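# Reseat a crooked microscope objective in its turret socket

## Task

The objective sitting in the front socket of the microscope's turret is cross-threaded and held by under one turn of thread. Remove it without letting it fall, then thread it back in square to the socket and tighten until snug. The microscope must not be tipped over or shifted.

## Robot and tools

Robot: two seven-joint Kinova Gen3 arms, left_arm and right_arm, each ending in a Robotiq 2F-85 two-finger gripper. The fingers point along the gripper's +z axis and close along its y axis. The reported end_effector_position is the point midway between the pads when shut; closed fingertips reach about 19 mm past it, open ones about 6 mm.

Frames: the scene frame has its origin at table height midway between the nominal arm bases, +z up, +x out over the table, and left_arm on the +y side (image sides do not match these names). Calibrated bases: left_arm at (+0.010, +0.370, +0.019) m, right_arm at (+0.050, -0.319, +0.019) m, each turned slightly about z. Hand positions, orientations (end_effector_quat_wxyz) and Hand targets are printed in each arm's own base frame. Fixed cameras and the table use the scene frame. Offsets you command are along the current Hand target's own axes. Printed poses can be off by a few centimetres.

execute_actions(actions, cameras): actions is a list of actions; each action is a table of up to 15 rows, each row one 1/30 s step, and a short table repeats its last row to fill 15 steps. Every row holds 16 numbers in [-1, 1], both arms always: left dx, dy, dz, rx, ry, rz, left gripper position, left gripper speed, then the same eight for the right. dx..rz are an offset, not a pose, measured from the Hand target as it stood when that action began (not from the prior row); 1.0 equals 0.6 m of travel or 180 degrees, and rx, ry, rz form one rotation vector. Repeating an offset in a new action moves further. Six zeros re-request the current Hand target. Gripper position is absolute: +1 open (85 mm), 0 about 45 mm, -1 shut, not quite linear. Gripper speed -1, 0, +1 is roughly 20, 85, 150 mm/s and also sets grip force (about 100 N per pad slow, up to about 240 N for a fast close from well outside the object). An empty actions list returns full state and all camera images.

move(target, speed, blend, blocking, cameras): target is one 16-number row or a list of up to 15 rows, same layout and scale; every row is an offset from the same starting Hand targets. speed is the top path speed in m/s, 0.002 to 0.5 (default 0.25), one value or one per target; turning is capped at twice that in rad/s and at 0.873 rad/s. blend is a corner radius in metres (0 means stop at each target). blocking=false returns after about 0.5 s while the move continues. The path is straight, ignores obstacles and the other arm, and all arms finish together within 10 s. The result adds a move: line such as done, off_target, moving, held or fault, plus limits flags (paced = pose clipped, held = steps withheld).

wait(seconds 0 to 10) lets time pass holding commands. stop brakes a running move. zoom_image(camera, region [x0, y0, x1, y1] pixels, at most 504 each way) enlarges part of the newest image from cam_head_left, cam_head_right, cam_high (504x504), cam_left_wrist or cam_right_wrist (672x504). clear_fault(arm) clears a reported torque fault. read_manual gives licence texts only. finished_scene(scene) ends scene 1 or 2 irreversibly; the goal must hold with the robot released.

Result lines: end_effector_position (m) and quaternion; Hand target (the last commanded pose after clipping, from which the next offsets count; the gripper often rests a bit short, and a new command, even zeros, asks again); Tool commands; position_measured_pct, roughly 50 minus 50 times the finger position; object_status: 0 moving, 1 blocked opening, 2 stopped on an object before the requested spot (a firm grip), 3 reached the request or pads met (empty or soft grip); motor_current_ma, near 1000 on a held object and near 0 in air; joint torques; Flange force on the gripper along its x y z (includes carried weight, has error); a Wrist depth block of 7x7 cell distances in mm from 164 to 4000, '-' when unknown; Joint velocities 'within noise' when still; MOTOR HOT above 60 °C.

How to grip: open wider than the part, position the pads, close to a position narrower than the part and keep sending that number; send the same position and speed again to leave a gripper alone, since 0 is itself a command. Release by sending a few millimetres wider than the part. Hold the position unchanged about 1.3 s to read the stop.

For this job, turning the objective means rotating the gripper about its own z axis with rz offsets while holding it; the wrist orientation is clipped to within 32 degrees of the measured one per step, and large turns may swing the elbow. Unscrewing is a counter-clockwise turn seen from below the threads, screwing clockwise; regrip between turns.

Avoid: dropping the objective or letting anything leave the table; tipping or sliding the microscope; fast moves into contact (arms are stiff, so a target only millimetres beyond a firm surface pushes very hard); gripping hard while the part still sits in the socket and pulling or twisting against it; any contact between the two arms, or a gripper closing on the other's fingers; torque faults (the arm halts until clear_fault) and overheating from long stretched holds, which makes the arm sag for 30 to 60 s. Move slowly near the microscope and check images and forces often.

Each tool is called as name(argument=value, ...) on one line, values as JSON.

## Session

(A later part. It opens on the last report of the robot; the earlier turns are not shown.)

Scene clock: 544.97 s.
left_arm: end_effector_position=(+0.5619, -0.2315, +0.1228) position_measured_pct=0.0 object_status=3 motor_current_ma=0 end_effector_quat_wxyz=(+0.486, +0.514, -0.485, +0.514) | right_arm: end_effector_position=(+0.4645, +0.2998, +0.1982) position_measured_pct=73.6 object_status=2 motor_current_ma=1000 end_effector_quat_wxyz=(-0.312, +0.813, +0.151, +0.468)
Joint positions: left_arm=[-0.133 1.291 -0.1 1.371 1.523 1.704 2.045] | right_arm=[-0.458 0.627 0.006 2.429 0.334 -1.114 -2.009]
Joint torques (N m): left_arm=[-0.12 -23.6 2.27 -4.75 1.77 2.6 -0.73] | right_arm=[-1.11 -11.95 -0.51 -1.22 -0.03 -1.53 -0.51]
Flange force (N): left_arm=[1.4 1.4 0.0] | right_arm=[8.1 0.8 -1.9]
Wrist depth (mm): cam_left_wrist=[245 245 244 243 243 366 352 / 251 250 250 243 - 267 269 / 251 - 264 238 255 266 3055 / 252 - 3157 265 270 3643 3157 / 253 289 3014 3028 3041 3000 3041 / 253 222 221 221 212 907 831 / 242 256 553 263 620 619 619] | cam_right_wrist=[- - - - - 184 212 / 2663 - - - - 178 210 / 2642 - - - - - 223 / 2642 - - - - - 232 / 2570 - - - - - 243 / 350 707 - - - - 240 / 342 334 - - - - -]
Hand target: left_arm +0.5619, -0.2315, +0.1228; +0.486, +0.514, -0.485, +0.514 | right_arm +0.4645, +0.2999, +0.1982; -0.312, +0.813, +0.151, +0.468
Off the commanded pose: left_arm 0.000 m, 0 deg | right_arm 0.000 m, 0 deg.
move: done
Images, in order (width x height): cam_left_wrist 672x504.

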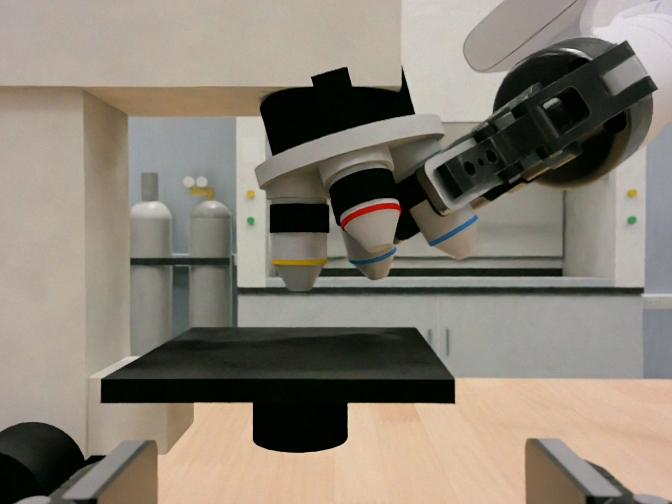

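move(target=[[0,0,0,0,0,0,1,1,0.0,0.0,-0.0002,-0.010,0,0,-0.49,-1]], speed=0.05, cameras=["cam_left_wrist"])

zoom_image(camera="cam_left_wrist", region=[370, 130, 510, 290])

Scene clock: 546.60 s.
left_arm: end_effector_position=(+0.5619, -0.2315, +0.1228) position_measured_pct=0.0 object_status=3 motor_current_ma=0 end_effector_quat_wxyz=(+0.486, +0.514, -0.485, +0.514) | right_arm: end_effector_position=(+0.4644, +0.2998, +0.1982) position_measured_pct=73.6 object_status=2 motor_current_ma=1000 end_effector_quat_wxyz=(-0.300, +0.818, +0.144, +0.470)
Joint positions: left_arm=[-0.133 1.291 -0.1 1.371 1.523 1.704 2.045] | right_arm=[-0.493 0.613 0.009 2.434 0.27 -1.093 -1.997]
Joint torques (N m): left_arm=[-0.17 -23.64 2.22 -4.75 1.76 2.61 -0.71] | right_arm=[-0.8 -13.18 0.06 0.29 -0.23 -1.68 -0.5]
Flange force (N): left_arm=[1.3 1.4 0.1] | right_arm=[7.8 2.6 5.0]
Wrist depth (mm): cam_left_wrist=[245 245 243 243 243 364 351 / 251 250 250 243 - 266 266 / 252 - 264 238 255 265 3028 / 252 - 3188 264 270 3603 3128 / 253 288 3055 3000 3028 3055 3113 / 253 222 222 221 212 905 828 / 242 256 553 263 622 621 621] | cam_right_wrist=[- - - - - 191 228 / 2663 - - - - 186 - / 2717 - - - - - 223 / 2642 - - - - - 233 / 2570 - - - - - 246 / 345 716 - - - - 243 / 339 330 - - - - -]
Hand target: left_arm +0.5619, -0.2315, +0.1228; +0.486, +0.514, -0.485, +0.514 | right_arm +0.4644, +0.2998, +0.1982; -0.300, +0.818, +0.144, +0.470
Off the commanded pose: left_arm 0.000 m, 0 deg | right_arm 0.000 m, 0 deg.
move: done
Images, in order (width x height): cam_left_wrist 672x504.

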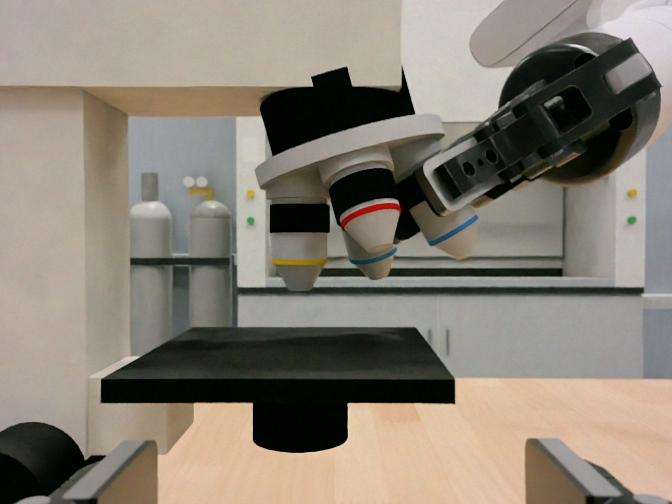

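Scaled by 3.150.

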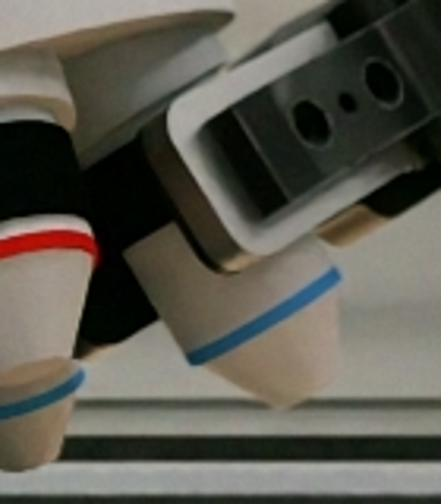

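move(target=[[0,0,0,0,0,0,1,1,0.0001,-0.0001,-0.0002,-0.012,0,0,-0.49,-1]], speed=0.05, cameras=["cam_left_wrist"])

zoom_image(camera="cam_left_wrist", region=[370, 130, 510, 290])

Scene clock: 547.67 s.
left_arm: end_effector_position=(+0.5619, -0.2315, +0.1228) position_measured_pct=0.0 object_status=3 motor_current_ma=0 end_effector_quat_wxyz=(+0.486, +0.514, -0.485, +0.514) | right_arm: end_effector_position=(+0.4643, +0.2997, +0.1983) position_measured_pct=73.6 object_status=2 motor_current_ma=1000 end_effector_quat_wxyz=(-0.284, +0.823, +0.135, +0.473)
Joint positions: left_arm=[-0.133 1.291 -0.1 1.371 1.523 1.704 2.045] | right_arm=[-0.538 0.597 0.015 2.438 0.191 -1.065 -1.98]
Joint torques (N m): left_arm=[-0.12 -23.66 2.25 -4.77 1.77 2.61 -0.72] | right_arm=[2.05 -15.13 2.61 3.11 -0.99 -1.73 -0.34]
Flange force (N): left_arm=[1.3 1.5 0.0] | right_arm=[5.7 -1.8 18.1]
Wrist depth (mm): cam_left_wrist=[246 245 244 243 243 363 335 / 251 251 250 243 250 260 262 / 252 - 265 238 254 264 342 / 252 - 3643 266 270 3527 3157 / 253 288 3055 2987 3055 3084 3070 / 253 221 222 221 213 903 826 / 242 256 552 264 623 621 619] | cam_right_wrist=[- - - - - 187 227 / 2706 - - - - 179 221 / 2809 - - - - - 236 / 2642 - - - - - 235 / 2642 - - - - - 249 / 346 706 - - - - 247 / 334 327 - - - - -]
Hand target: left_arm +0.5619, -0.2315, +0.1228; +0.486, +0.514, -0.485, +0.514 | right_arm +0.4643, +0.2997, +0.1983; -0.284, +0.823, +0.135, +0.473
Off the commanded pose: left_arm 0.000 m, 0 deg | right_arm 0.000 m, 0 deg.
move: done
Images, in order (width x height): cam_left_wrist 672x504.

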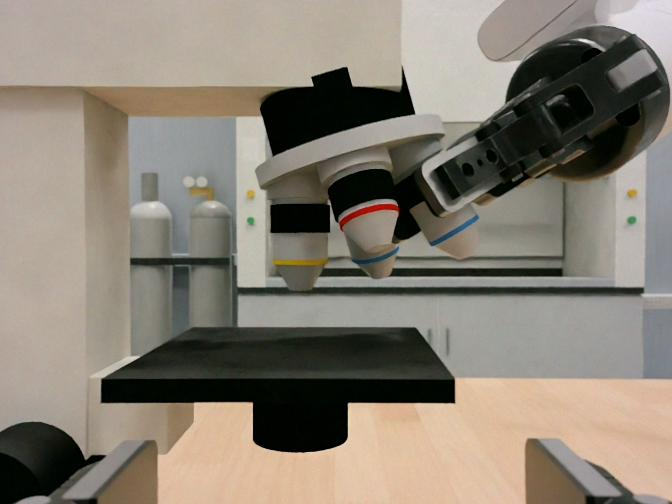

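Scaled by 3.150.

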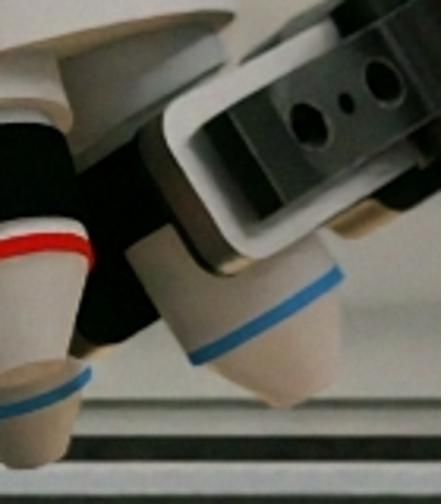

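zoom_image(camera="cam_left_wrist", region=[240, 50, 460, 210])

Scaled by 2.291.

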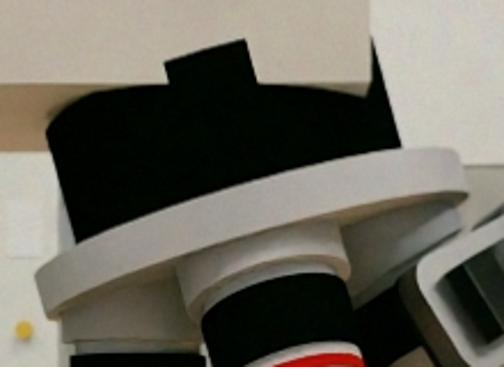

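move(target=[[0,0,0,0,0,0,1,1,0.0,0.0,0.0001,0.0065,0,0,-0.49,-1]], speed=0.05, cameras=["cam_left_wrist"])

zoom_image(camera="cam_left_wrist", region=[370, 130, 510, 290])

Scene clock: 549.60 s.
left_arm: end_effector_position=(+0.5619, -0.2315, +0.1228) position_measured_pct=0.0 object_status=3 motor_current_ma=0 end_effector_quat_wxyz=(+0.486, +0.514, -0.485, +0.514) | right_arm: end_effector_position=(+0.4644, +0.2998, +0.1983) position_measured_pct=73.6 object_status=2 motor_current_ma=1000 end_effector_quat_wxyz=(-0.292, +0.820, +0.140, +0.471)
Joint positions: left_arm=[-0.133 1.291 -0.1 1.371 1.523 1.704 2.045] | right_arm=[-0.514 0.606 0.012 2.436 0.234 -1.08 -1.989]
Joint torques (N m): left_arm=[-0.16 -23.64 2.24 -4.73 1.77 2.61 -0.75] | right_arm=[2.07 -14.29 2.47 2.61 -0.84 -1.55 -0.31]
Flange force (N): left_arm=[1.4 1.2 0.1] | right_arm=[6.3 -2.8 15.0]
Wrist depth (mm): cam_left_wrist=[245 244 244 243 243 364 345 / 251 251 250 243 250 261 265 / 252 - 265 239 254 265 2987 / 253 - 3546 266 270 3643 3142 / 253 288 3041 2987 3041 3028 3098 / 253 221 221 221 212 907 826 / 242 256 552 263 620 623 621] | cam_right_wrist=[- - - - - 193 218 / 2663 - - - - 188 - / 2740 - - - - - 227 / 2642 - - - - - 235 / 2511 - - - - - 245 / 346 716 - - - - 247 / 335 329 - - - - -]
Hand target: left_arm +0.5619, -0.2315, +0.1228; +0.486, +0.514, -0.485, +0.514 | right_arm +0.4644, +0.2998, +0.1983; -0.292, +0.820, +0.140, +0.471
Off the commanded pose: left_arm 0.000 m, 0 deg | right_arm 0.000 m, 0 deg.
move: done
Images, in order (width x height): cam_left_wrist 672x504.

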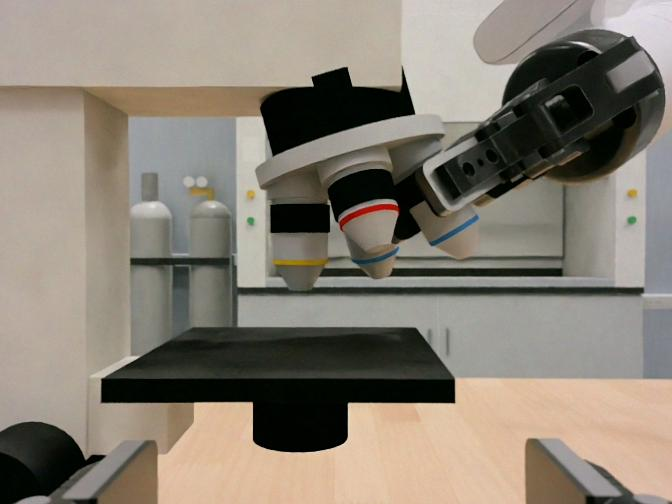

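Scaled by 3.150.

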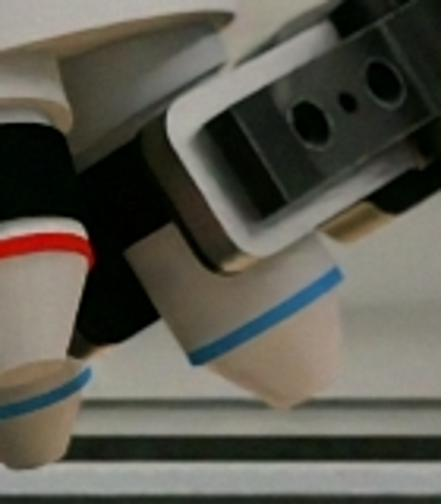

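move(target=[[0,0,0,0,0,0,1,1,0.0,0.0,0.0001,0.0065,0,0,-0.49,-1]], speed=0.05)

move(target=[[0,0,0,0,0,0,1,1,0.0,0.0,0.0001,0.0065,0,0,-0.49,-1]], speed=0.05, cameras=["cam_left_wrist"])

zoom_image(camera="cam_left_wrist", region=[370, 130, 510, 290])

zoom_image(camera="cam_left_wrist", region=[240, 50, 460, 210])

Scene clock: 550.73 s.
left_arm: end_effector_position=(+0.5619, -0.2315, +0.1228) position_measured_pct=0.0 object_status=3 motor_current_ma=0 end_effector_quat_wxyz=(+0.486, +0.514, -0.485, +0.514) | right_arm: end_effector_position=(+0.4644, +0.2998, +0.1983) position_measured_pct=73.6 object_status=2 motor_current_ma=1000 end_effector_quat_wxyz=(-0.301, +0.817, +0.145, +0.470)
Joint positions: left_arm=[-0.133 1.291 -0.1 1.371 1.523 1.704 2.045] | right_arm=[-0.49 0.614 0.009 2.434 0.276 -1.094 -1.998]
Joint torques (N m): left_arm=[-0.17 -23.64 2.25 -4.76 1.75 2.6 -0.73] | right_arm=[0.86 -13.6 1.38 1.4 -0.41 -1.69 -0.39]
Flange force (N): left_arm=[1.4 1.4 0.1] | right_arm=[7.3 -1.3 9.9]
Wrist depth (mm): cam_left_wrist=[245 245 243 243 243 364 351 / 251 250 251 244 - 265 267 / 252 - 265 238 255 266 2987 / 252 - 3188 265 270 3643 3157 / 253 288 3084 3098 3000 3070 3028 / 254 221 221 221 212 908 832 / 242 256 552 263 618 622 621] | cam_right_wrist=[- - - - - 189 224 / 2621 - - - - 183 - / 2674 - - - - - 221 / 2600 - - - - - 233 / 2560 - - - - - 246 / 347 715 - - - - 244 / 339 330 - - - - -]
Hand target: left_arm +0.5619, -0.2315, +0.1228; +0.486, +0.514, -0.485, +0.514 | right_arm +0.4644, +0.2998, +0.1983; -0.301, +0.817, +0.145, +0.470
Off the commanded pose: left_arm 0.000 m, 0 deg | right_arm 0.000 m, 0 deg.
move: done

Scene clock: 551.50 s.
left_arm: end_effector_position=(+0.5619, -0.2315, +0.1228) position_measured_pct=0.0 object_status=3 motor_current_ma=0 end_effector_quat_wxyz=(+0.486, +0.514, -0.485, +0.514) | right_arm: end_effector_position=(+0.4645, +0.2998, +0.1983) position_measured_pct=73.6 object_status=2 motor_current_ma=1000 end_effector_quat_wxyz=(-0.309, +0.814, +0.150, +0.468)
Joint positions: left_arm=[-0.133 1.291 -0.1 1.371 1.523 1.704 2.045] | right_arm=[-0.467 0.623 0.007 2.43 0.318 -1.108 -2.006]
Joint torques (N m): left_arm=[-0.16 -23.62 2.25 -4.79 1.77 2.61 -0.71] | right_arm=[-0.43 -12.8 0.01 -0.46 0.08 -1.77 -0.5]
Flange force (N): left_arm=[1.4 1.6 0.1] | right_arm=[7.1 -0.5 2.6]
Wrist depth (mm): cam_left_wrist=[245 245 244 243 243 366 352 / 251 250 250 243 - 266 269 / 252 - 264 238 254 266 3041 / 252 - 3142 265 271 3643 3172 / 253 288 3041 3028 3041 3055 3084 / 253 221 222 222 212 906 829 / 242 256 552 263 619 619 622] | cam_right_wrist=[- - - - - 185 215 / 2631 - - - - 180 213 / 2621 - - - - - 225 / 2580 - - - - - 232 / 2540 - - - - - 243 / 350 380 - - - - 242 / 340 333 - - - - -]
Hand target: left_arm +0.5619, -0.2315, +0.1228; +0.486, +0.514, -0.485, +0.514 | right_arm +0.4645, +0.2998, +0.1983; -0.309, +0.814, +0.150, +0.468
Off the commanded pose: left_arm 0.000 m, 0 deg | right_arm 0.000 m, 0 deg.
move: done
Images, in order (width x height): cam_left_wrist 672x504.

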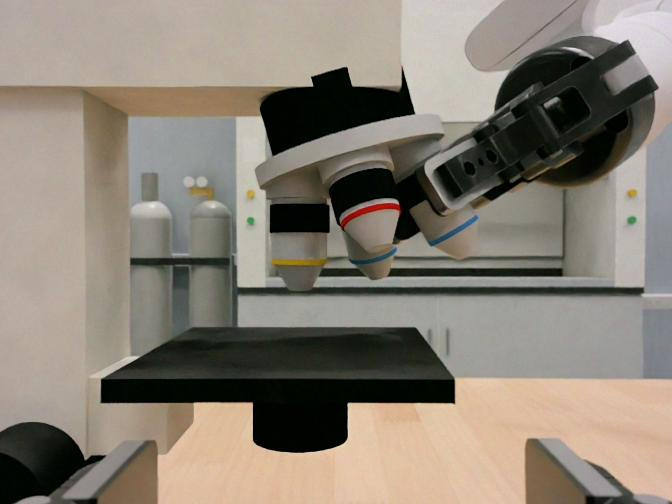

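Scaled by 3.150.

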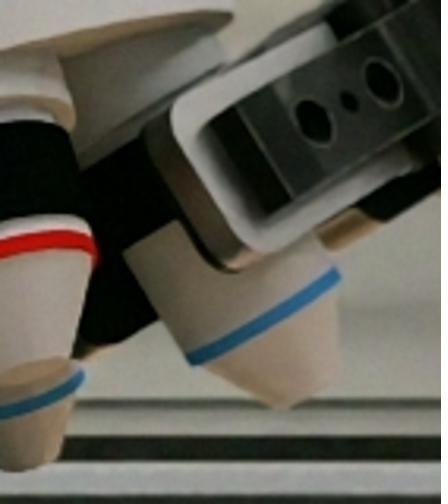

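Scaled by 2.291.

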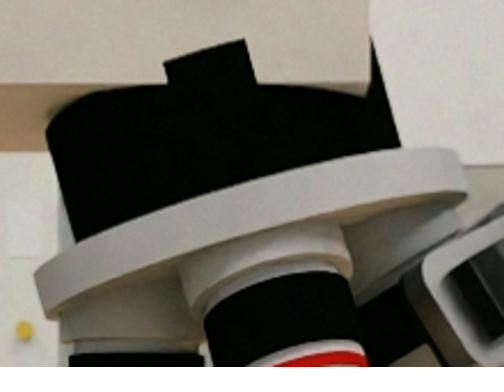

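move(target=[[0,0,0,0,0,0,1,1,0.0,0.0,0.0001,0.0065,0,0,-0.49,-1]], speed=0.05)

move(target=[[0,0,0,0,0,0,1,1,0.0,0.0,0.0,0.0065,0,0,-0.49,-1]], speed=0.05, cameras=["cam_left_wrist"])

zoom_image(camera="cam_left_wrist", region=[370, 130, 510, 290])

zoom_image(camera="cam_left_wrist", region=[240, 50, 460, 210])

Scene clock: 553.33 s.
left_arm: end_effector_position=(+0.5619, -0.2315, +0.1228) position_measured_pct=0.0 object_status=3 motor_current_ma=0 end_effector_quat_wxyz=(+0.486, +0.514, -0.485, +0.514) | right_arm: end_effector_position=(+0.4645, +0.2999, +0.1982) position_measured_pct=73.6 object_status=2 motor_current_ma=1000 end_effector_quat_wxyz=(-0.317, +0.811, +0.154, +0.467)
Joint positions: left_arm=[-0.133 1.291 -0.1 1.371 1.523 1.704 2.045] | right_arm=[-0.444 0.632 0.004 2.426 0.359 -1.122 -2.014]
Joint torques (N m): left_arm=[-0.15 -23.65 2.26 -4.74 1.77 2.62 -0.73] | right_arm=[-2.05 -12.05 -1.42 -2.02 0.47 -1.89 -0.61]
Flange force (N): left_arm=[1.3 1.3 0.1] | right_arm=[7.7 1.4 -4.3]
Wrist depth (mm): cam_left_wrist=[245 244 243 243 388 367 359 / 251 250 250 243 - 264 270 / 252 - 263 238 255 268 3041 / 252 - 3142 265 271 3603 3084 / 252 289 3055 3014 3070 3055 2973 / 253 222 222 222 212 908 828 / 242 256 553 263 621 621 621] | cam_right_wrist=[- - - - - 182 208 / 2610 - - - - 176 206 / 2652 - - - - - 220 / 2560 - - - - - 230 / 2511 - - - - - 241 / 351 374 - - - - 240 / 347 334 - - - - -]
Hand target: left_arm +0.5619, -0.2315, +0.1228; +0.486, +0.514, -0.485, +0.514 | right_arm +0.4645, +0.2999, +0.1982; -0.317, +0.811, +0.154, +0.467
Off the commanded pose: left_arm 0.000 m, 0 deg | right_arm 0.000 m, 0 deg.
move: done

Scene clock: 554.10 s.
left_arm: end_effector_position=(+0.5619, -0.2315, +0.1228) position_measured_pct=0.0 object_status=3 motor_current_ma=0 end_effector_quat_wxyz=(+0.486, +0.514, -0.485, +0.514) | right_arm: end_effector_position=(+0.4645, +0.2999, +0.1982) position_measured_pct=73.6 object_status=2 motor_current_ma=1000 end_effector_quat_wxyz=(-0.326, +0.808, +0.159, +0.465)
Joint positions: left_arm=[-0.133 1.291 -0.1 1.371 1.523 1.704 2.045] | right_arm=[-0.421 0.641 0.003 2.421 0.4 -1.135 -2.022]
Joint torques (N m): left_arm=[-0.19 -23.64 2.21 -4.79 1.76 2.58 -0.71] | right_arm=[-3.72 -11.61 -2.87 -3.18 0.62 -1.97 -0.7]
Flange force (N): left_arm=[1.4 1.6 0.1] | right_arm=[8.3 4.5 -10.2]
Wrist depth (mm): cam_left_wrist=[245 244 243 243 390 367 365 / 250 250 250 243 - 272 272 / 251 - 263 237 256 268 3000 / 252 - 3142 264 269 3643 3172 / 252 289 3070 3014 3041 3000 3014 / 253 222 222 222 213 907 829 / 243 256 553 263 621 620 619] | cam_right_wrist=[- - - - - 179 203 / 2580 - - - - 174 200 / 2663 - - - - - 219 / 2580 - - - - - 228 / 2511 - - - - - 238 / 354 368 - - - - 239 / 356 337 - - - - -]
Hand target: left_arm +0.5619, -0.2315, +0.1228; +0.486, +0.514, -0.485, +0.514 | right_arm +0.4645, +0.2999, +0.1982; -0.326, +0.808, +0.159, +0.465
Off the commanded pose: left_arm 0.000 m, 0 deg | right_arm 0.000 m, 0 deg.
move: done
Images, in order (width x height): cam_left_wrist 672x504.

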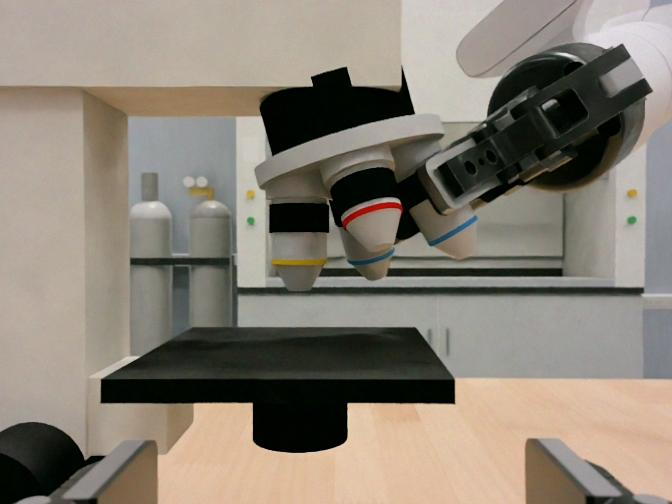

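Scaled by 3.150.

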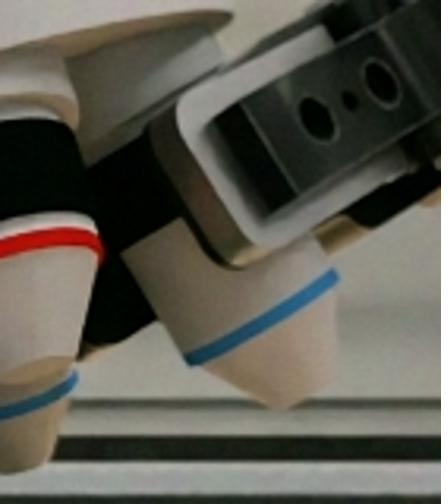

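Scaled by 2.291.

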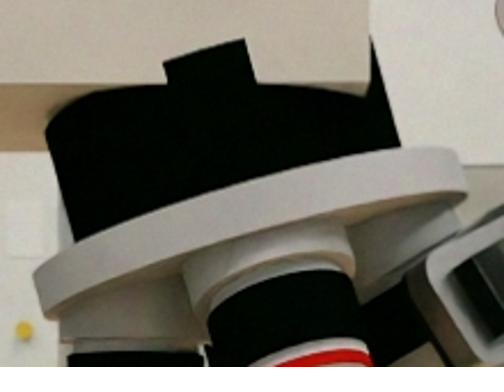

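move(target=[[0,0,0,0,0,0,1,1,-0.0001,-0.0008,0.0008,-0.0081,0.00115,0.0011,-0.49,-1]], speed=0.05, cameras=["cam_left_wrist"])

zoom_image(camera="cam_left_wrist", region=[370, 130, 510, 290])

Scene clock: 557.13 s.
left_arm: end_effector_position=(+0.5619, -0.2315, +0.1228) position_measured_pct=0.0 object_status=3 motor_current_ma=0 end_effector_quat_wxyz=(+0.486, +0.514, -0.485, +0.514) | right_arm: end_effector_position=(+0.4645, +0.3006, +0.1982) position_measured_pct=73.6 object_status=2 motor_current_ma=1000 end_effector_quat_wxyz=(-0.317, +0.811, +0.151, +0.468)
Joint positions: left_arm=[-0.133 1.291 -0.1 1.371 1.523 1.704 2.045] | right_arm=[-0.451 0.633 0.003 2.428 0.343 -1.125 -2.012]
Joint torques (N m): left_arm=[-0.14 -23.65 2.25 -4.73 1.76 2.62 -0.73] | right_arm=[-4.76 -10.89 -3.52 -3.62 0.97 -1.64 -0.81]
Flange force (N): left_arm=[1.3 1.3 0.0] | right_arm=[8.8 6.3 -13.0]
Wrist depth (mm): cam_left_wrist=[244 244 243 242 242 367 352 / 250 250 250 243 250 264 269 / 251 - 262 237 254 266 3014 / 252 - 3128 264 269 3704 3188 / 252 289 3000 3055 3041 3055 3113 / 253 222 222 221 212 905 829 / 242 256 551 263 619 621 621] | cam_right_wrist=[- - - - - 186 213 / 2663 - - - - 180 211 / 2642 - - - - - 222 / 2570 - - - - - 232 / 2560 - - - - - 243 / 351 717 - - - - 240 / 347 335 - - - - -]
Hand target: left_arm +0.5619, -0.2315, +0.1228; +0.486, +0.514, -0.485, +0.514 | right_arm +0.4645, +0.3006, +0.1982; -0.317, +0.811, +0.151, +0.468
Off the commanded pose: left_arm 0.000 m, 0 deg | right_arm 0.000 m, 0 deg.
move: done
Images, in order (width x height): cam_left_wrist 672x504.

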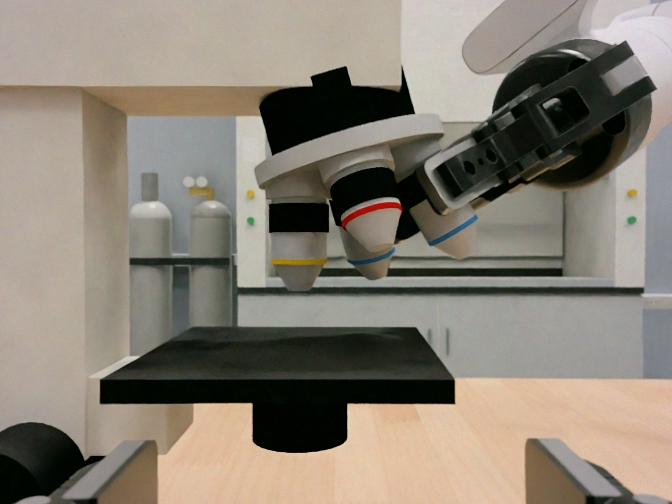

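Scaled by 3.150.

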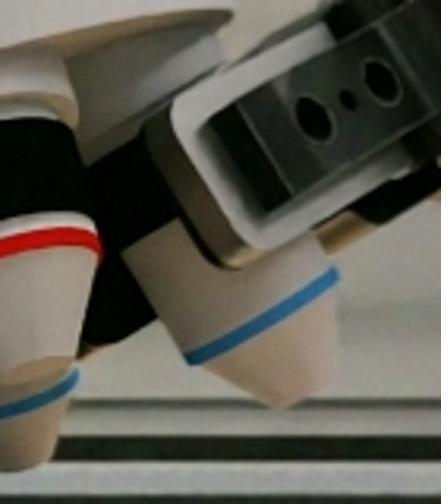

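move(target=[[0,0,0,0,0,0,1,1,0.0001,0.0006,-0.0006,-0.010,0,0,-0.49,-1]], speed=0.05, cameras=["cam_left_wrist"])

zoom_image(camera="cam_left_wrist", region=[370, 130, 510, 290])

Scene clock: 558.83 s.
left_arm: end_effector_position=(+0.5619, -0.2315, +0.1228) position_measured_pct=0.0 object_status=3 motor_current_ma=0 end_effector_quat_wxyz=(+0.486, +0.514, -0.485, +0.514) | right_arm: end_effector_position=(+0.4645, +0.3001, +0.1982) position_measured_pct=73.6 object_status=2 motor_current_ma=1000 end_effector_quat_wxyz=(-0.304, +0.816, +0.144, +0.470)
Joint positions: left_arm=[-0.133 1.291 -0.1 1.371 1.523 1.704 2.045] | right_arm=[-0.485 0.619 0.007 2.434 0.281 -1.105 -2]
Joint torques (N m): left_arm=[-0.17 -23.62 2.26 -4.77 1.75 2.6 -0.73] | right_arm=[-1.23 -12.98 -0.61 -1.21 0.25 -1.93 -0.62]
Flange force (N): left_arm=[1.4 1.5 0.1] | right_arm=[6.3 1.3 0.7]
Wrist depth (mm): cam_left_wrist=[245 244 244 243 243 364 351 / 251 250 251 243 - 265 267 / 251 - 264 238 255 266 3000 / 252 - 3172 264 271 3603 3142 / 253 288 3070 3014 3055 3055 3113 / 253 222 222 221 212 906 832 / 242 256 553 263 620 621 619] | cam_right_wrist=[- - - - - 186 226 / 2695 - - - - 185 - / 2674 - - - - - 222 / 2521 - - - - - 232 / 2600 - - - - - 245 / 350 726 - - - - 244 / 340 331 - - - - -]
Hand target: left_arm +0.5619, -0.2315, +0.1228; +0.486, +0.514, -0.485, +0.514 | right_arm +0.4645, +0.3001, +0.1983; -0.304, +0.816, +0.144, +0.470
Off the commanded pose: left_arm 0.000 m, 0 deg | right_arm 0.000 m, 0 deg.
move: done
Images, in order (width x height): cam_left_wrist 672x504.

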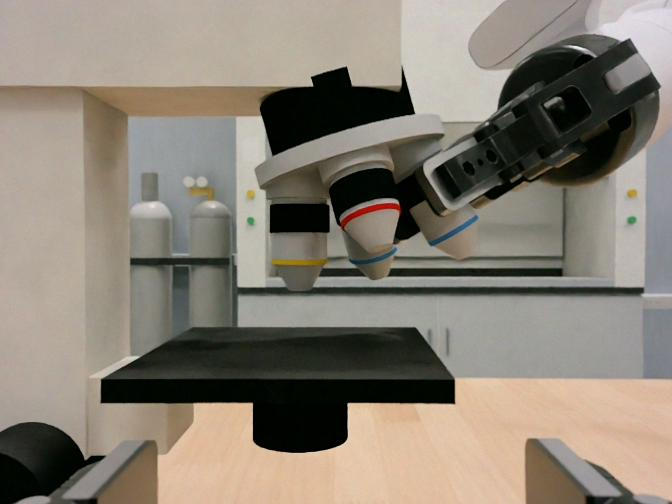

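Scaled by 3.150.

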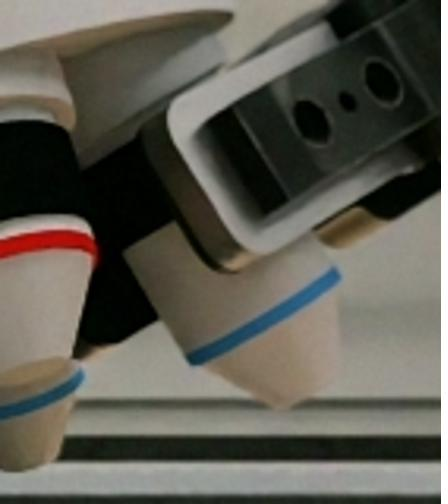

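move(target=[[0,0,0,0,0,0,1,1,0.0001,-0.0001,0.0001,-0.005,0,0,-0.49,-1]], speed=0.05, cameras=["cam_left_wrist"])

zoom_image(camera="cam_left_wrist", region=[370, 130, 510, 290])

Scene clock: 559.97 s.
left_arm: end_effector_position=(+0.5619, -0.2315, +0.1228) position_measured_pct=0.0 object_status=3 motor_current_ma=0 end_effector_quat_wxyz=(+0.486, +0.514, -0.485, +0.514) | right_arm: end_effector_position=(+0.4645, +0.3001, +0.1983) position_measured_pct=73.6 object_status=2 motor_current_ma=1000 end_effector_quat_wxyz=(-0.297, +0.818, +0.140, +0.471)
Joint positions: left_arm=[-0.133 1.291 -0.1 1.371 1.523 1.704 2.045] | right_arm=[-0.504 0.612 0.009 2.436 0.248 -1.093 -1.994]
Joint torques (N m): left_arm=[-0.15 -23.63 2.23 -4.72 1.76 2.57 -0.74] | right_arm=[-0.42 -13.43 0.33 -0.66 -0.27 -2 -0.56]
Flange force (N): left_arm=[1.3 1.2 0.0] | right_arm=[6.5 1.0 3.6]
Wrist depth (mm): cam_left_wrist=[245 244 243 243 243 364 347 / 251 250 250 243 - 261 265 / 251 - 264 238 254 265 3055 / 252 - 3172 266 270 3584 3157 / 253 289 3055 3041 3041 3084 3098 / 253 222 222 221 212 906 830 / 242 256 551 263 620 620 621] | cam_right_wrist=[- - - - - 186 218 / 2717 - - - - 178 - / 2663 - - - - - 226 / 2621 - - - - - 234 / 2590 - - - - - 246 / 346 714 - - - - 244 / 336 329 - - - - -]
Hand target: left_arm +0.5619, -0.2315, +0.1228; +0.486, +0.514, -0.485, +0.514 | right_arm +0.4645, +0.3001, +0.1983; -0.297, +0.818, +0.140, +0.471
Off the commanded pose: left_arm 0.000 m, 0 deg | right_arm 0.000 m, 0 deg.
move: done
Images, in order (width x height): cam_left_wrist 672x504.

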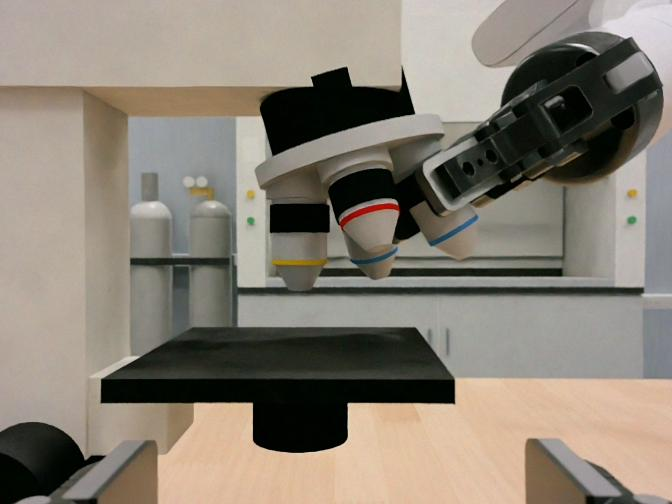

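Scaled by 3.150.

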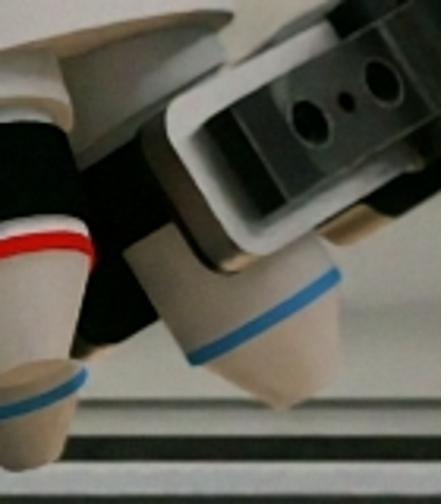

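zoom_image(camera="cam_left_wrist", region=[390, 162, 414, 190])

zoom_image(camera="cam_left_wrist", region=[390, 145, 445, 195])

Scaled by 18.000.

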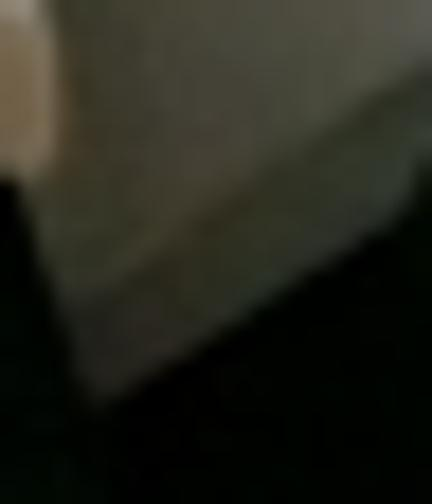

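Scaled by 9.164.

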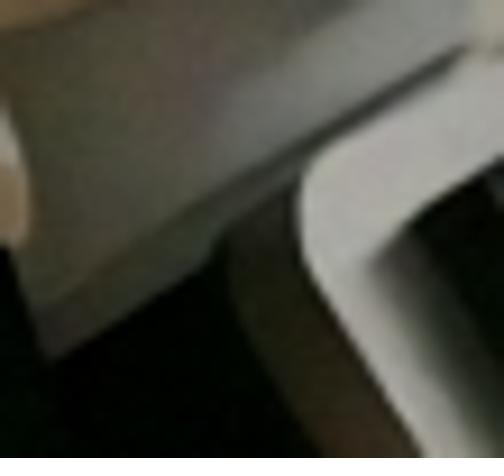

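move(target=[[0,0,0,0,0,0,1,1,0,0,0,0,0,0,-0.42,-1]], speed=0.05, cameras=["cam_left_wrist"])

zoom_image(camera="cam_left_wrist", region=[370, 130, 510, 290])

Scene clock: 560.97 s.
left_arm: end_effector_position=(+0.5619, -0.2315, +0.1228) position_measured_pct=0.0 object_status=3 motor_current_ma=0 end_effector_quat_wxyz=(+0.486, +0.514, -0.485, +0.514) | right_arm: end_effector_position=(+0.4645, +0.3001, +0.1983) position_measured_pct=71.0 object_status=3 motor_current_ma=0 end_effector_quat_wxyz=(-0.297, +0.818, +0.140, +0.471)
Joint positions: left_arm=[-0.133 1.291 -0.1 1.371 1.523 1.704 2.045] | right_arm=[-0.504 0.612 0.009 2.436 0.248 -1.093 -1.994]
Joint torques (N m): left_arm=[-0.14 -23.61 2.25 -4.74 1.78 2.59 -0.71] | right_arm=[0.04 -15.56 0.68 -0.89 -0.23 -2.81 -0.16]
Flange force (N): left_arm=[1.4 1.4 0.0] | right_arm=[3.4 1.4 7.7]
Wrist depth (mm): cam_left_wrist=[245 245 244 243 242 363 348 / 251 250 250 243 250 261 265 / 252 - 264 238 253 265 3041 / 252 - 3157 265 271 3643 3142 / 253 288 3028 2973 3028 3055 3055 / 253 222 222 222 212 912 828 / 242 256 550 263 621 619 621] | cam_right_wrist=[- - - - - 185 218 / 2751 - - - - 178 - / 2740 - - - - - 226 / 2621 - - - - - 234 / 2590 - - - - - 246 / 346 716 - - - - 243 / 336 330 - - - - -]
Hand target: left_arm +0.5619, -0.2315, +0.1228; +0.486, +0.514, -0.485, +0.514 | right_arm +0.4645, +0.3001, +0.1983; -0.297, +0.818, +0.140, +0.471
Off the commanded pose: left_arm 0.000 m, 0 deg | right_arm 0.000 m, 0 deg.
move: done
Images, in order (width x height): cam_left_wrist 672x504.

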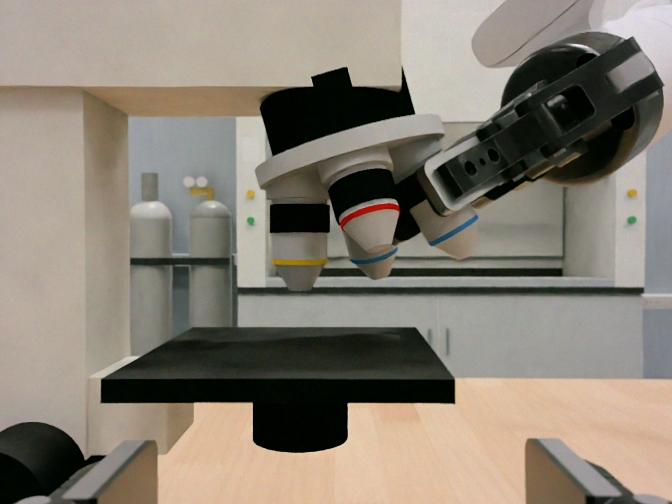

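Scaled by 3.150.

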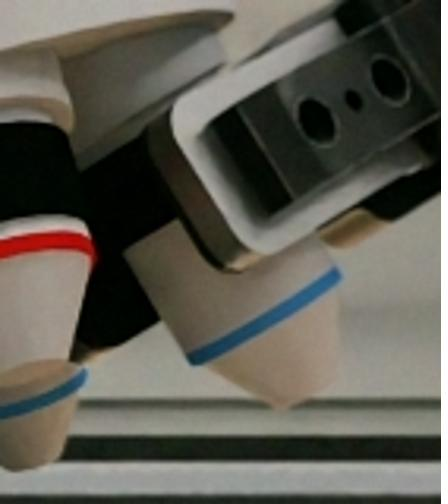

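move(target=[[0,0,0,0,0,0,1,1,-0.0005,-0.0005,0.0001,-0.125,0,0.0003,-0.42,-1]], speed=0.25, cameras=["cam_left_wrist", "cam_right_wrist"])

zoom_image(camera="cam_left_wrist", region=[370, 130, 510, 290])

Scene clock: 562.93 s.
left_arm: end_effector_position=(+0.5619, -0.2315, +0.1228) position_measured_pct=0.0 object_status=3 motor_current_ma=0 end_effector_quat_wxyz=(+0.486, +0.514, -0.485, +0.514) | right_arm: end_effector_position=(+0.4643, +0.3004, +0.1981) position_measured_pct=71.0 object_status=3 motor_current_ma=0 end_effector_quat_wxyz=(-0.132, +0.861, +0.045, +0.490)
Joint positions: left_arm=[-0.133 1.291 -0.1 1.371 1.523 1.704 2.045] | right_arm=[-1.015 0.524 0.162 2.341 -0.642 -0.785 -1.665]
Joint torques (N m): left_arm=[-0.21 -23.65 2.23 -4.73 1.76 2.6 -0.72] | right_arm=[0.48 -14.37 2.6 -1.77 -0.1 -2.51 -0.17]
Flange force (N): left_arm=[1.3 1.3 0.1] | right_arm=[3.3 -5.3 5.8]
Wrist depth (mm): cam_left_wrist=[246 244 244 243 - 3041 235 / 251 250 250 243 - 242 237 / 251 - 264 238 251 253 3128 / 252 - 3234 265 271 3643 3157 / 253 288 3041 3070 3055 3113 3055 / 253 222 222 221 212 900 829 / 242 256 552 263 623 621 620] | cam_right_wrist=[2751 - - - - 1426 1420 / 2846 - - - - - 1480 / 3028 - - - - - 1571 / 3250 - - - - - 1674 / 2674 - - - - - 1812 / 580 565 - - - - 432 / 289 288 - - - - 392]
Hand target: left_arm +0.5619, -0.2315, +0.1228; +0.486, +0.514, -0.485, +0.514 | right_arm +0.4643, +0.3004, +0.1981; -0.132, +0.861, +0.045, +0.490
Off the commanded pose: left_arm 0.000 m, 0 deg | right_arm 0.000 m, 0 deg.
move: done
Images, in order (width x height): cam_left_wrist 672x504, cam_right_wrist 672x504.

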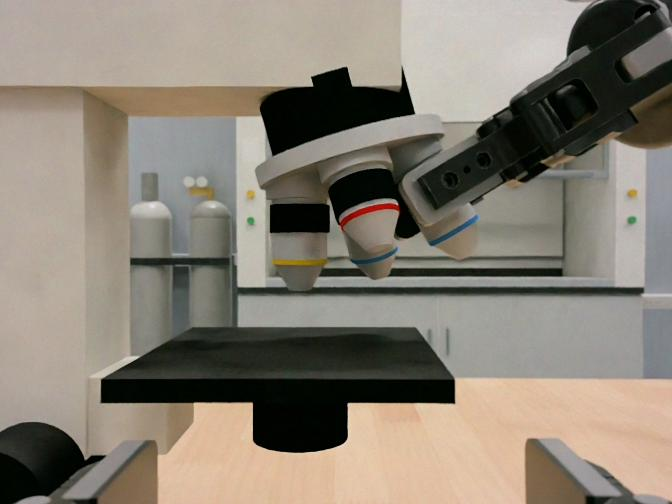

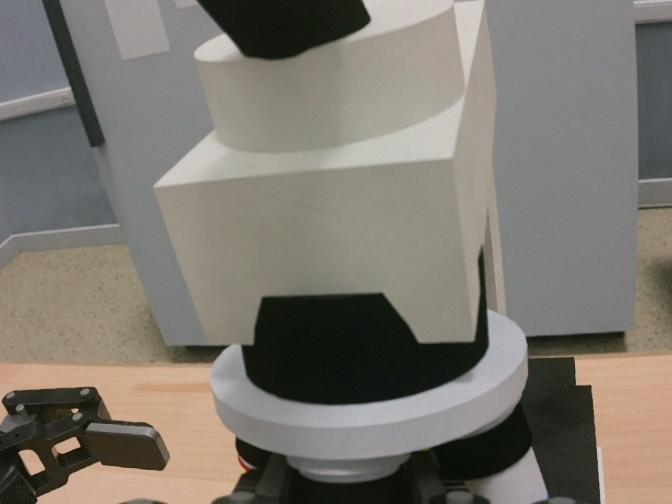

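Scaled by 3.150.

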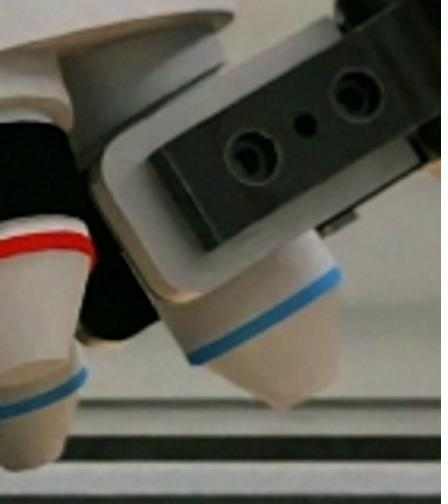

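move(target=[[0,0,0,0,0,0,1,1,0,0,0,0,0,0,-0.25,-1]], speed=0.05, cameras=["cam_left_wrist", "cam_right_wrist"])

zoom_image(camera="cam_left_wrist", region=[370, 130, 510, 290])

zoom_image(camera="cam_right_wrist", region=[220, 400, 540, 504])

Scene clock: 563.77 s.
left_arm: end_effector_position=(+0.5619, -0.2315, +0.1228) position_measured_pct=0.0 object_status=3 motor_current_ma=0 end_effector_quat_wxyz=(+0.486, +0.514, -0.485, +0.514) | right_arm: end_effector_position=(+0.4642, +0.3005, +0.1981) position_measured_pct=62.8 object_status=0 motor_current_ma=40 end_effector_quat_wxyz=(-0.132, +0.861, +0.045, +0.490)
Joint positions: left_arm=[-0.133 1.291 -0.1 1.371 1.523 1.704 2.045] | right_arm=[-1.016 0.524 0.162 2.341 -0.642 -0.785 -1.665]
Joint torques (N m): left_arm=[-0.17 -23.59 2.24 -4.73 1.76 2.57 -0.73] | right_arm=[6.2 -13.93 7.89 -0.44 -2.06 -3.31 -0.2]
Flange force (N): left_arm=[1.4 1.3 0.0] | right_arm=[-0.2 -15.1 2.2]
Wrist depth (mm): cam_left_wrist=[245 244 244 243 - 3084 269 / 251 251 250 243 - 239 233 / 252 - 264 239 248 251 3028 / 252 - 3142 266 270 3603 3172 / 253 289 3070 3055 3055 3055 3070 / 253 221 221 221 213 830 832 / 242 256 552 263 621 620 623] | cam_right_wrist=[2729 - - - - - 1402 / 2870 - - - - - 1480 / 3070 - - - - - 1564 / 3282 - - - - - 1700 / 2631 - - - - - 1797 / 576 533 - - - - 428 / 288 289 - - - - 390]
Hand target: left_arm +0.5619, -0.2315, +0.1228; +0.486, +0.514, -0.485, +0.514 | right_arm +0.4643, +0.3004, +0.1981; -0.132, +0.861, +0.045, +0.490
Off the commanded pose: left_arm 0.000 m, 0 deg | right_arm 0.000 m, 0 deg.
move: done
Images, in order (width x height): cam_left_wrist 672x504, cam_right_wrist 672x504.

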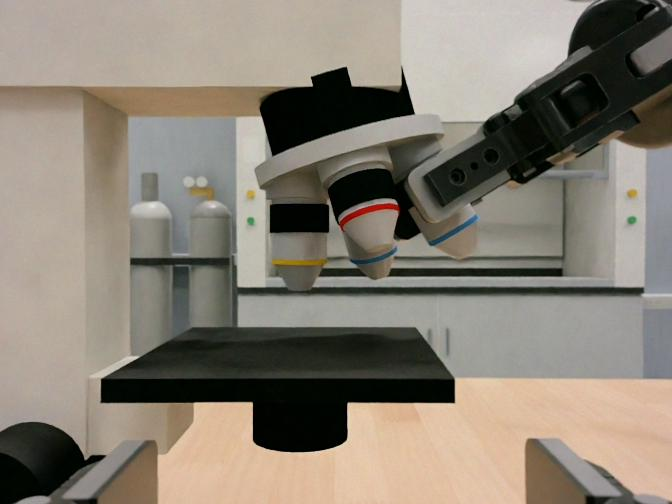

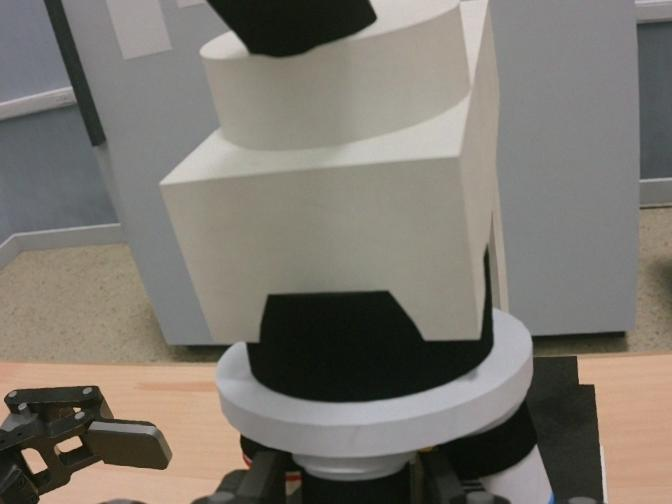

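Scaled by 3.150.

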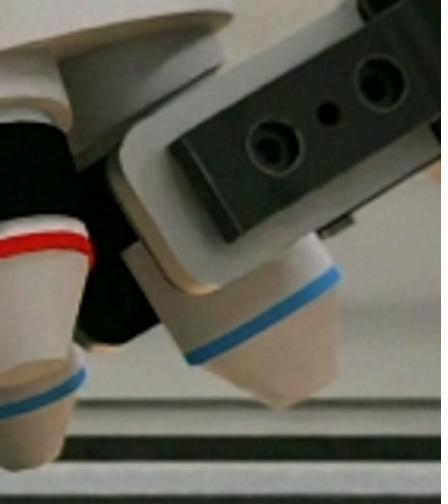

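Scaled by 1.575.

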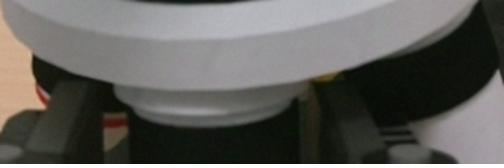

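move(target=[[0,0,0,0,0,0,1,1,0,-0.0012,0,0,0,0,-0.33,-1]], speed=0.05, cameras=["cam_left_wrist", "cam_right_wrist"])

zoom_image(camera="cam_left_wrist", region=[370, 130, 510, 290])

zoom_image(camera="cam_right_wrist", region=[220, 400, 540, 504])

Scene clock: 564.83 s.
left_arm: end_effector_position=(+0.5619, -0.2315, +0.1228) position_measured_pct=0.0 object_status=3 motor_current_ma=0 end_effector_quat_wxyz=(+0.486, +0.514, -0.485, +0.514) | right_arm: end_effector_position=(+0.4641, +0.3011, +0.1982) position_measured_pct=66.7 object_status=3 motor_current_ma=0 end_effector_quat_wxyz=(-0.132, +0.861, +0.045, +0.490)
Joint positions: left_arm=[-0.133 1.291 -0.1 1.371 1.523 1.704 2.045] | right_arm=[-1.018 0.524 0.162 2.34 -0.645 -0.784 -1.664]
Joint torques (N m): left_arm=[-0.16 -23.63 2.23 -4.77 1.77 2.61 -0.73] | right_arm=[0.35 -14.96 2.79 -2.51 0 -2.91 -0.14]
Flange force (N): left_arm=[1.4 1.5 0.1] | right_arm=[1.9 -4.3 5.8]
Wrist depth (mm): cam_left_wrist=[245 244 244 243 - 3055 233 / 251 250 250 244 - 240 233 / 252 - 264 238 250 252 3172 / 252 - 3188 265 271 3663 3142 / 252 288 3041 3041 3000 3041 3028 / 253 222 222 222 212 903 826 / 242 256 553 263 623 620 621] | cam_right_wrist=[2751 - - - - - 1417 / 2833 - - - - - 1503 / 3098 - - - - - 1571 / 3172 - - - - - 1687 / 2600 - - - - - 1797 / 577 548 - - - - 429 / 289 288 - - - - 393]
Hand target: left_arm +0.5619, -0.2315, +0.1228; +0.486, +0.514, -0.485, +0.514 | right_arm +0.4641, +0.3011, +0.1983; -0.132, +0.861, +0.045, +0.490
Off the commanded pose: left_arm 0.000 m, 0 deg | right_arm 0.000 m, 0 deg.
move: done
Images, in order (width x height): cam_left_wrist 672x504, cam_right_wrist 672x504.

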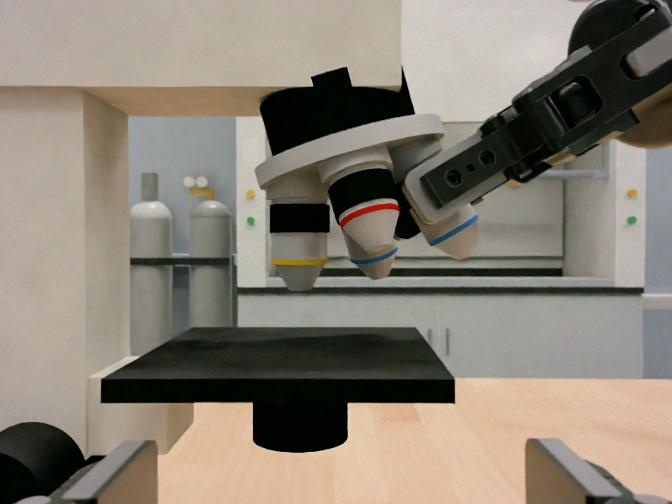

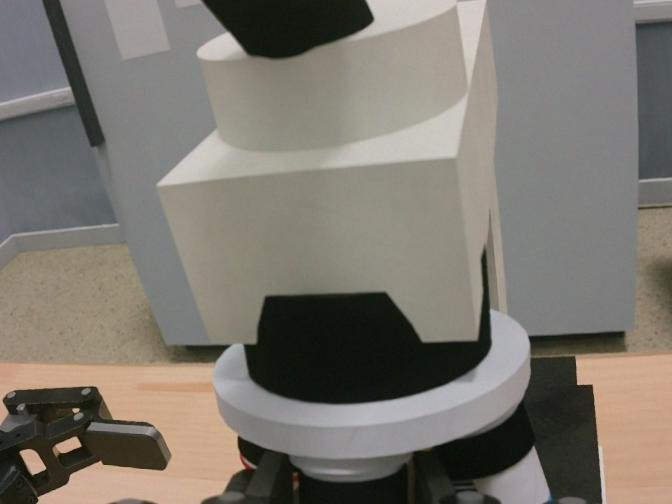

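Scaled by 3.150.

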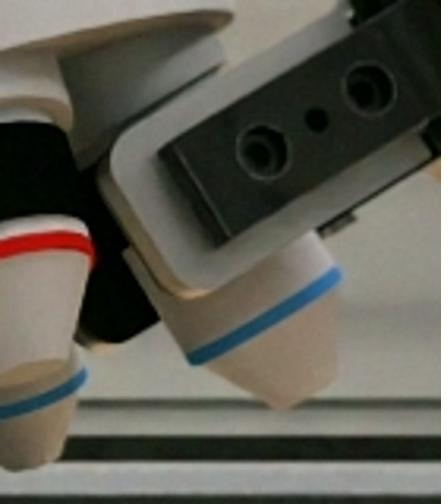

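Scaled by 1.575.

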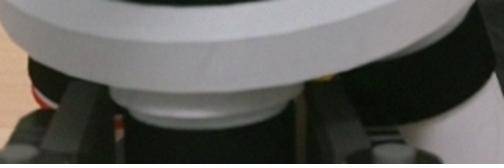

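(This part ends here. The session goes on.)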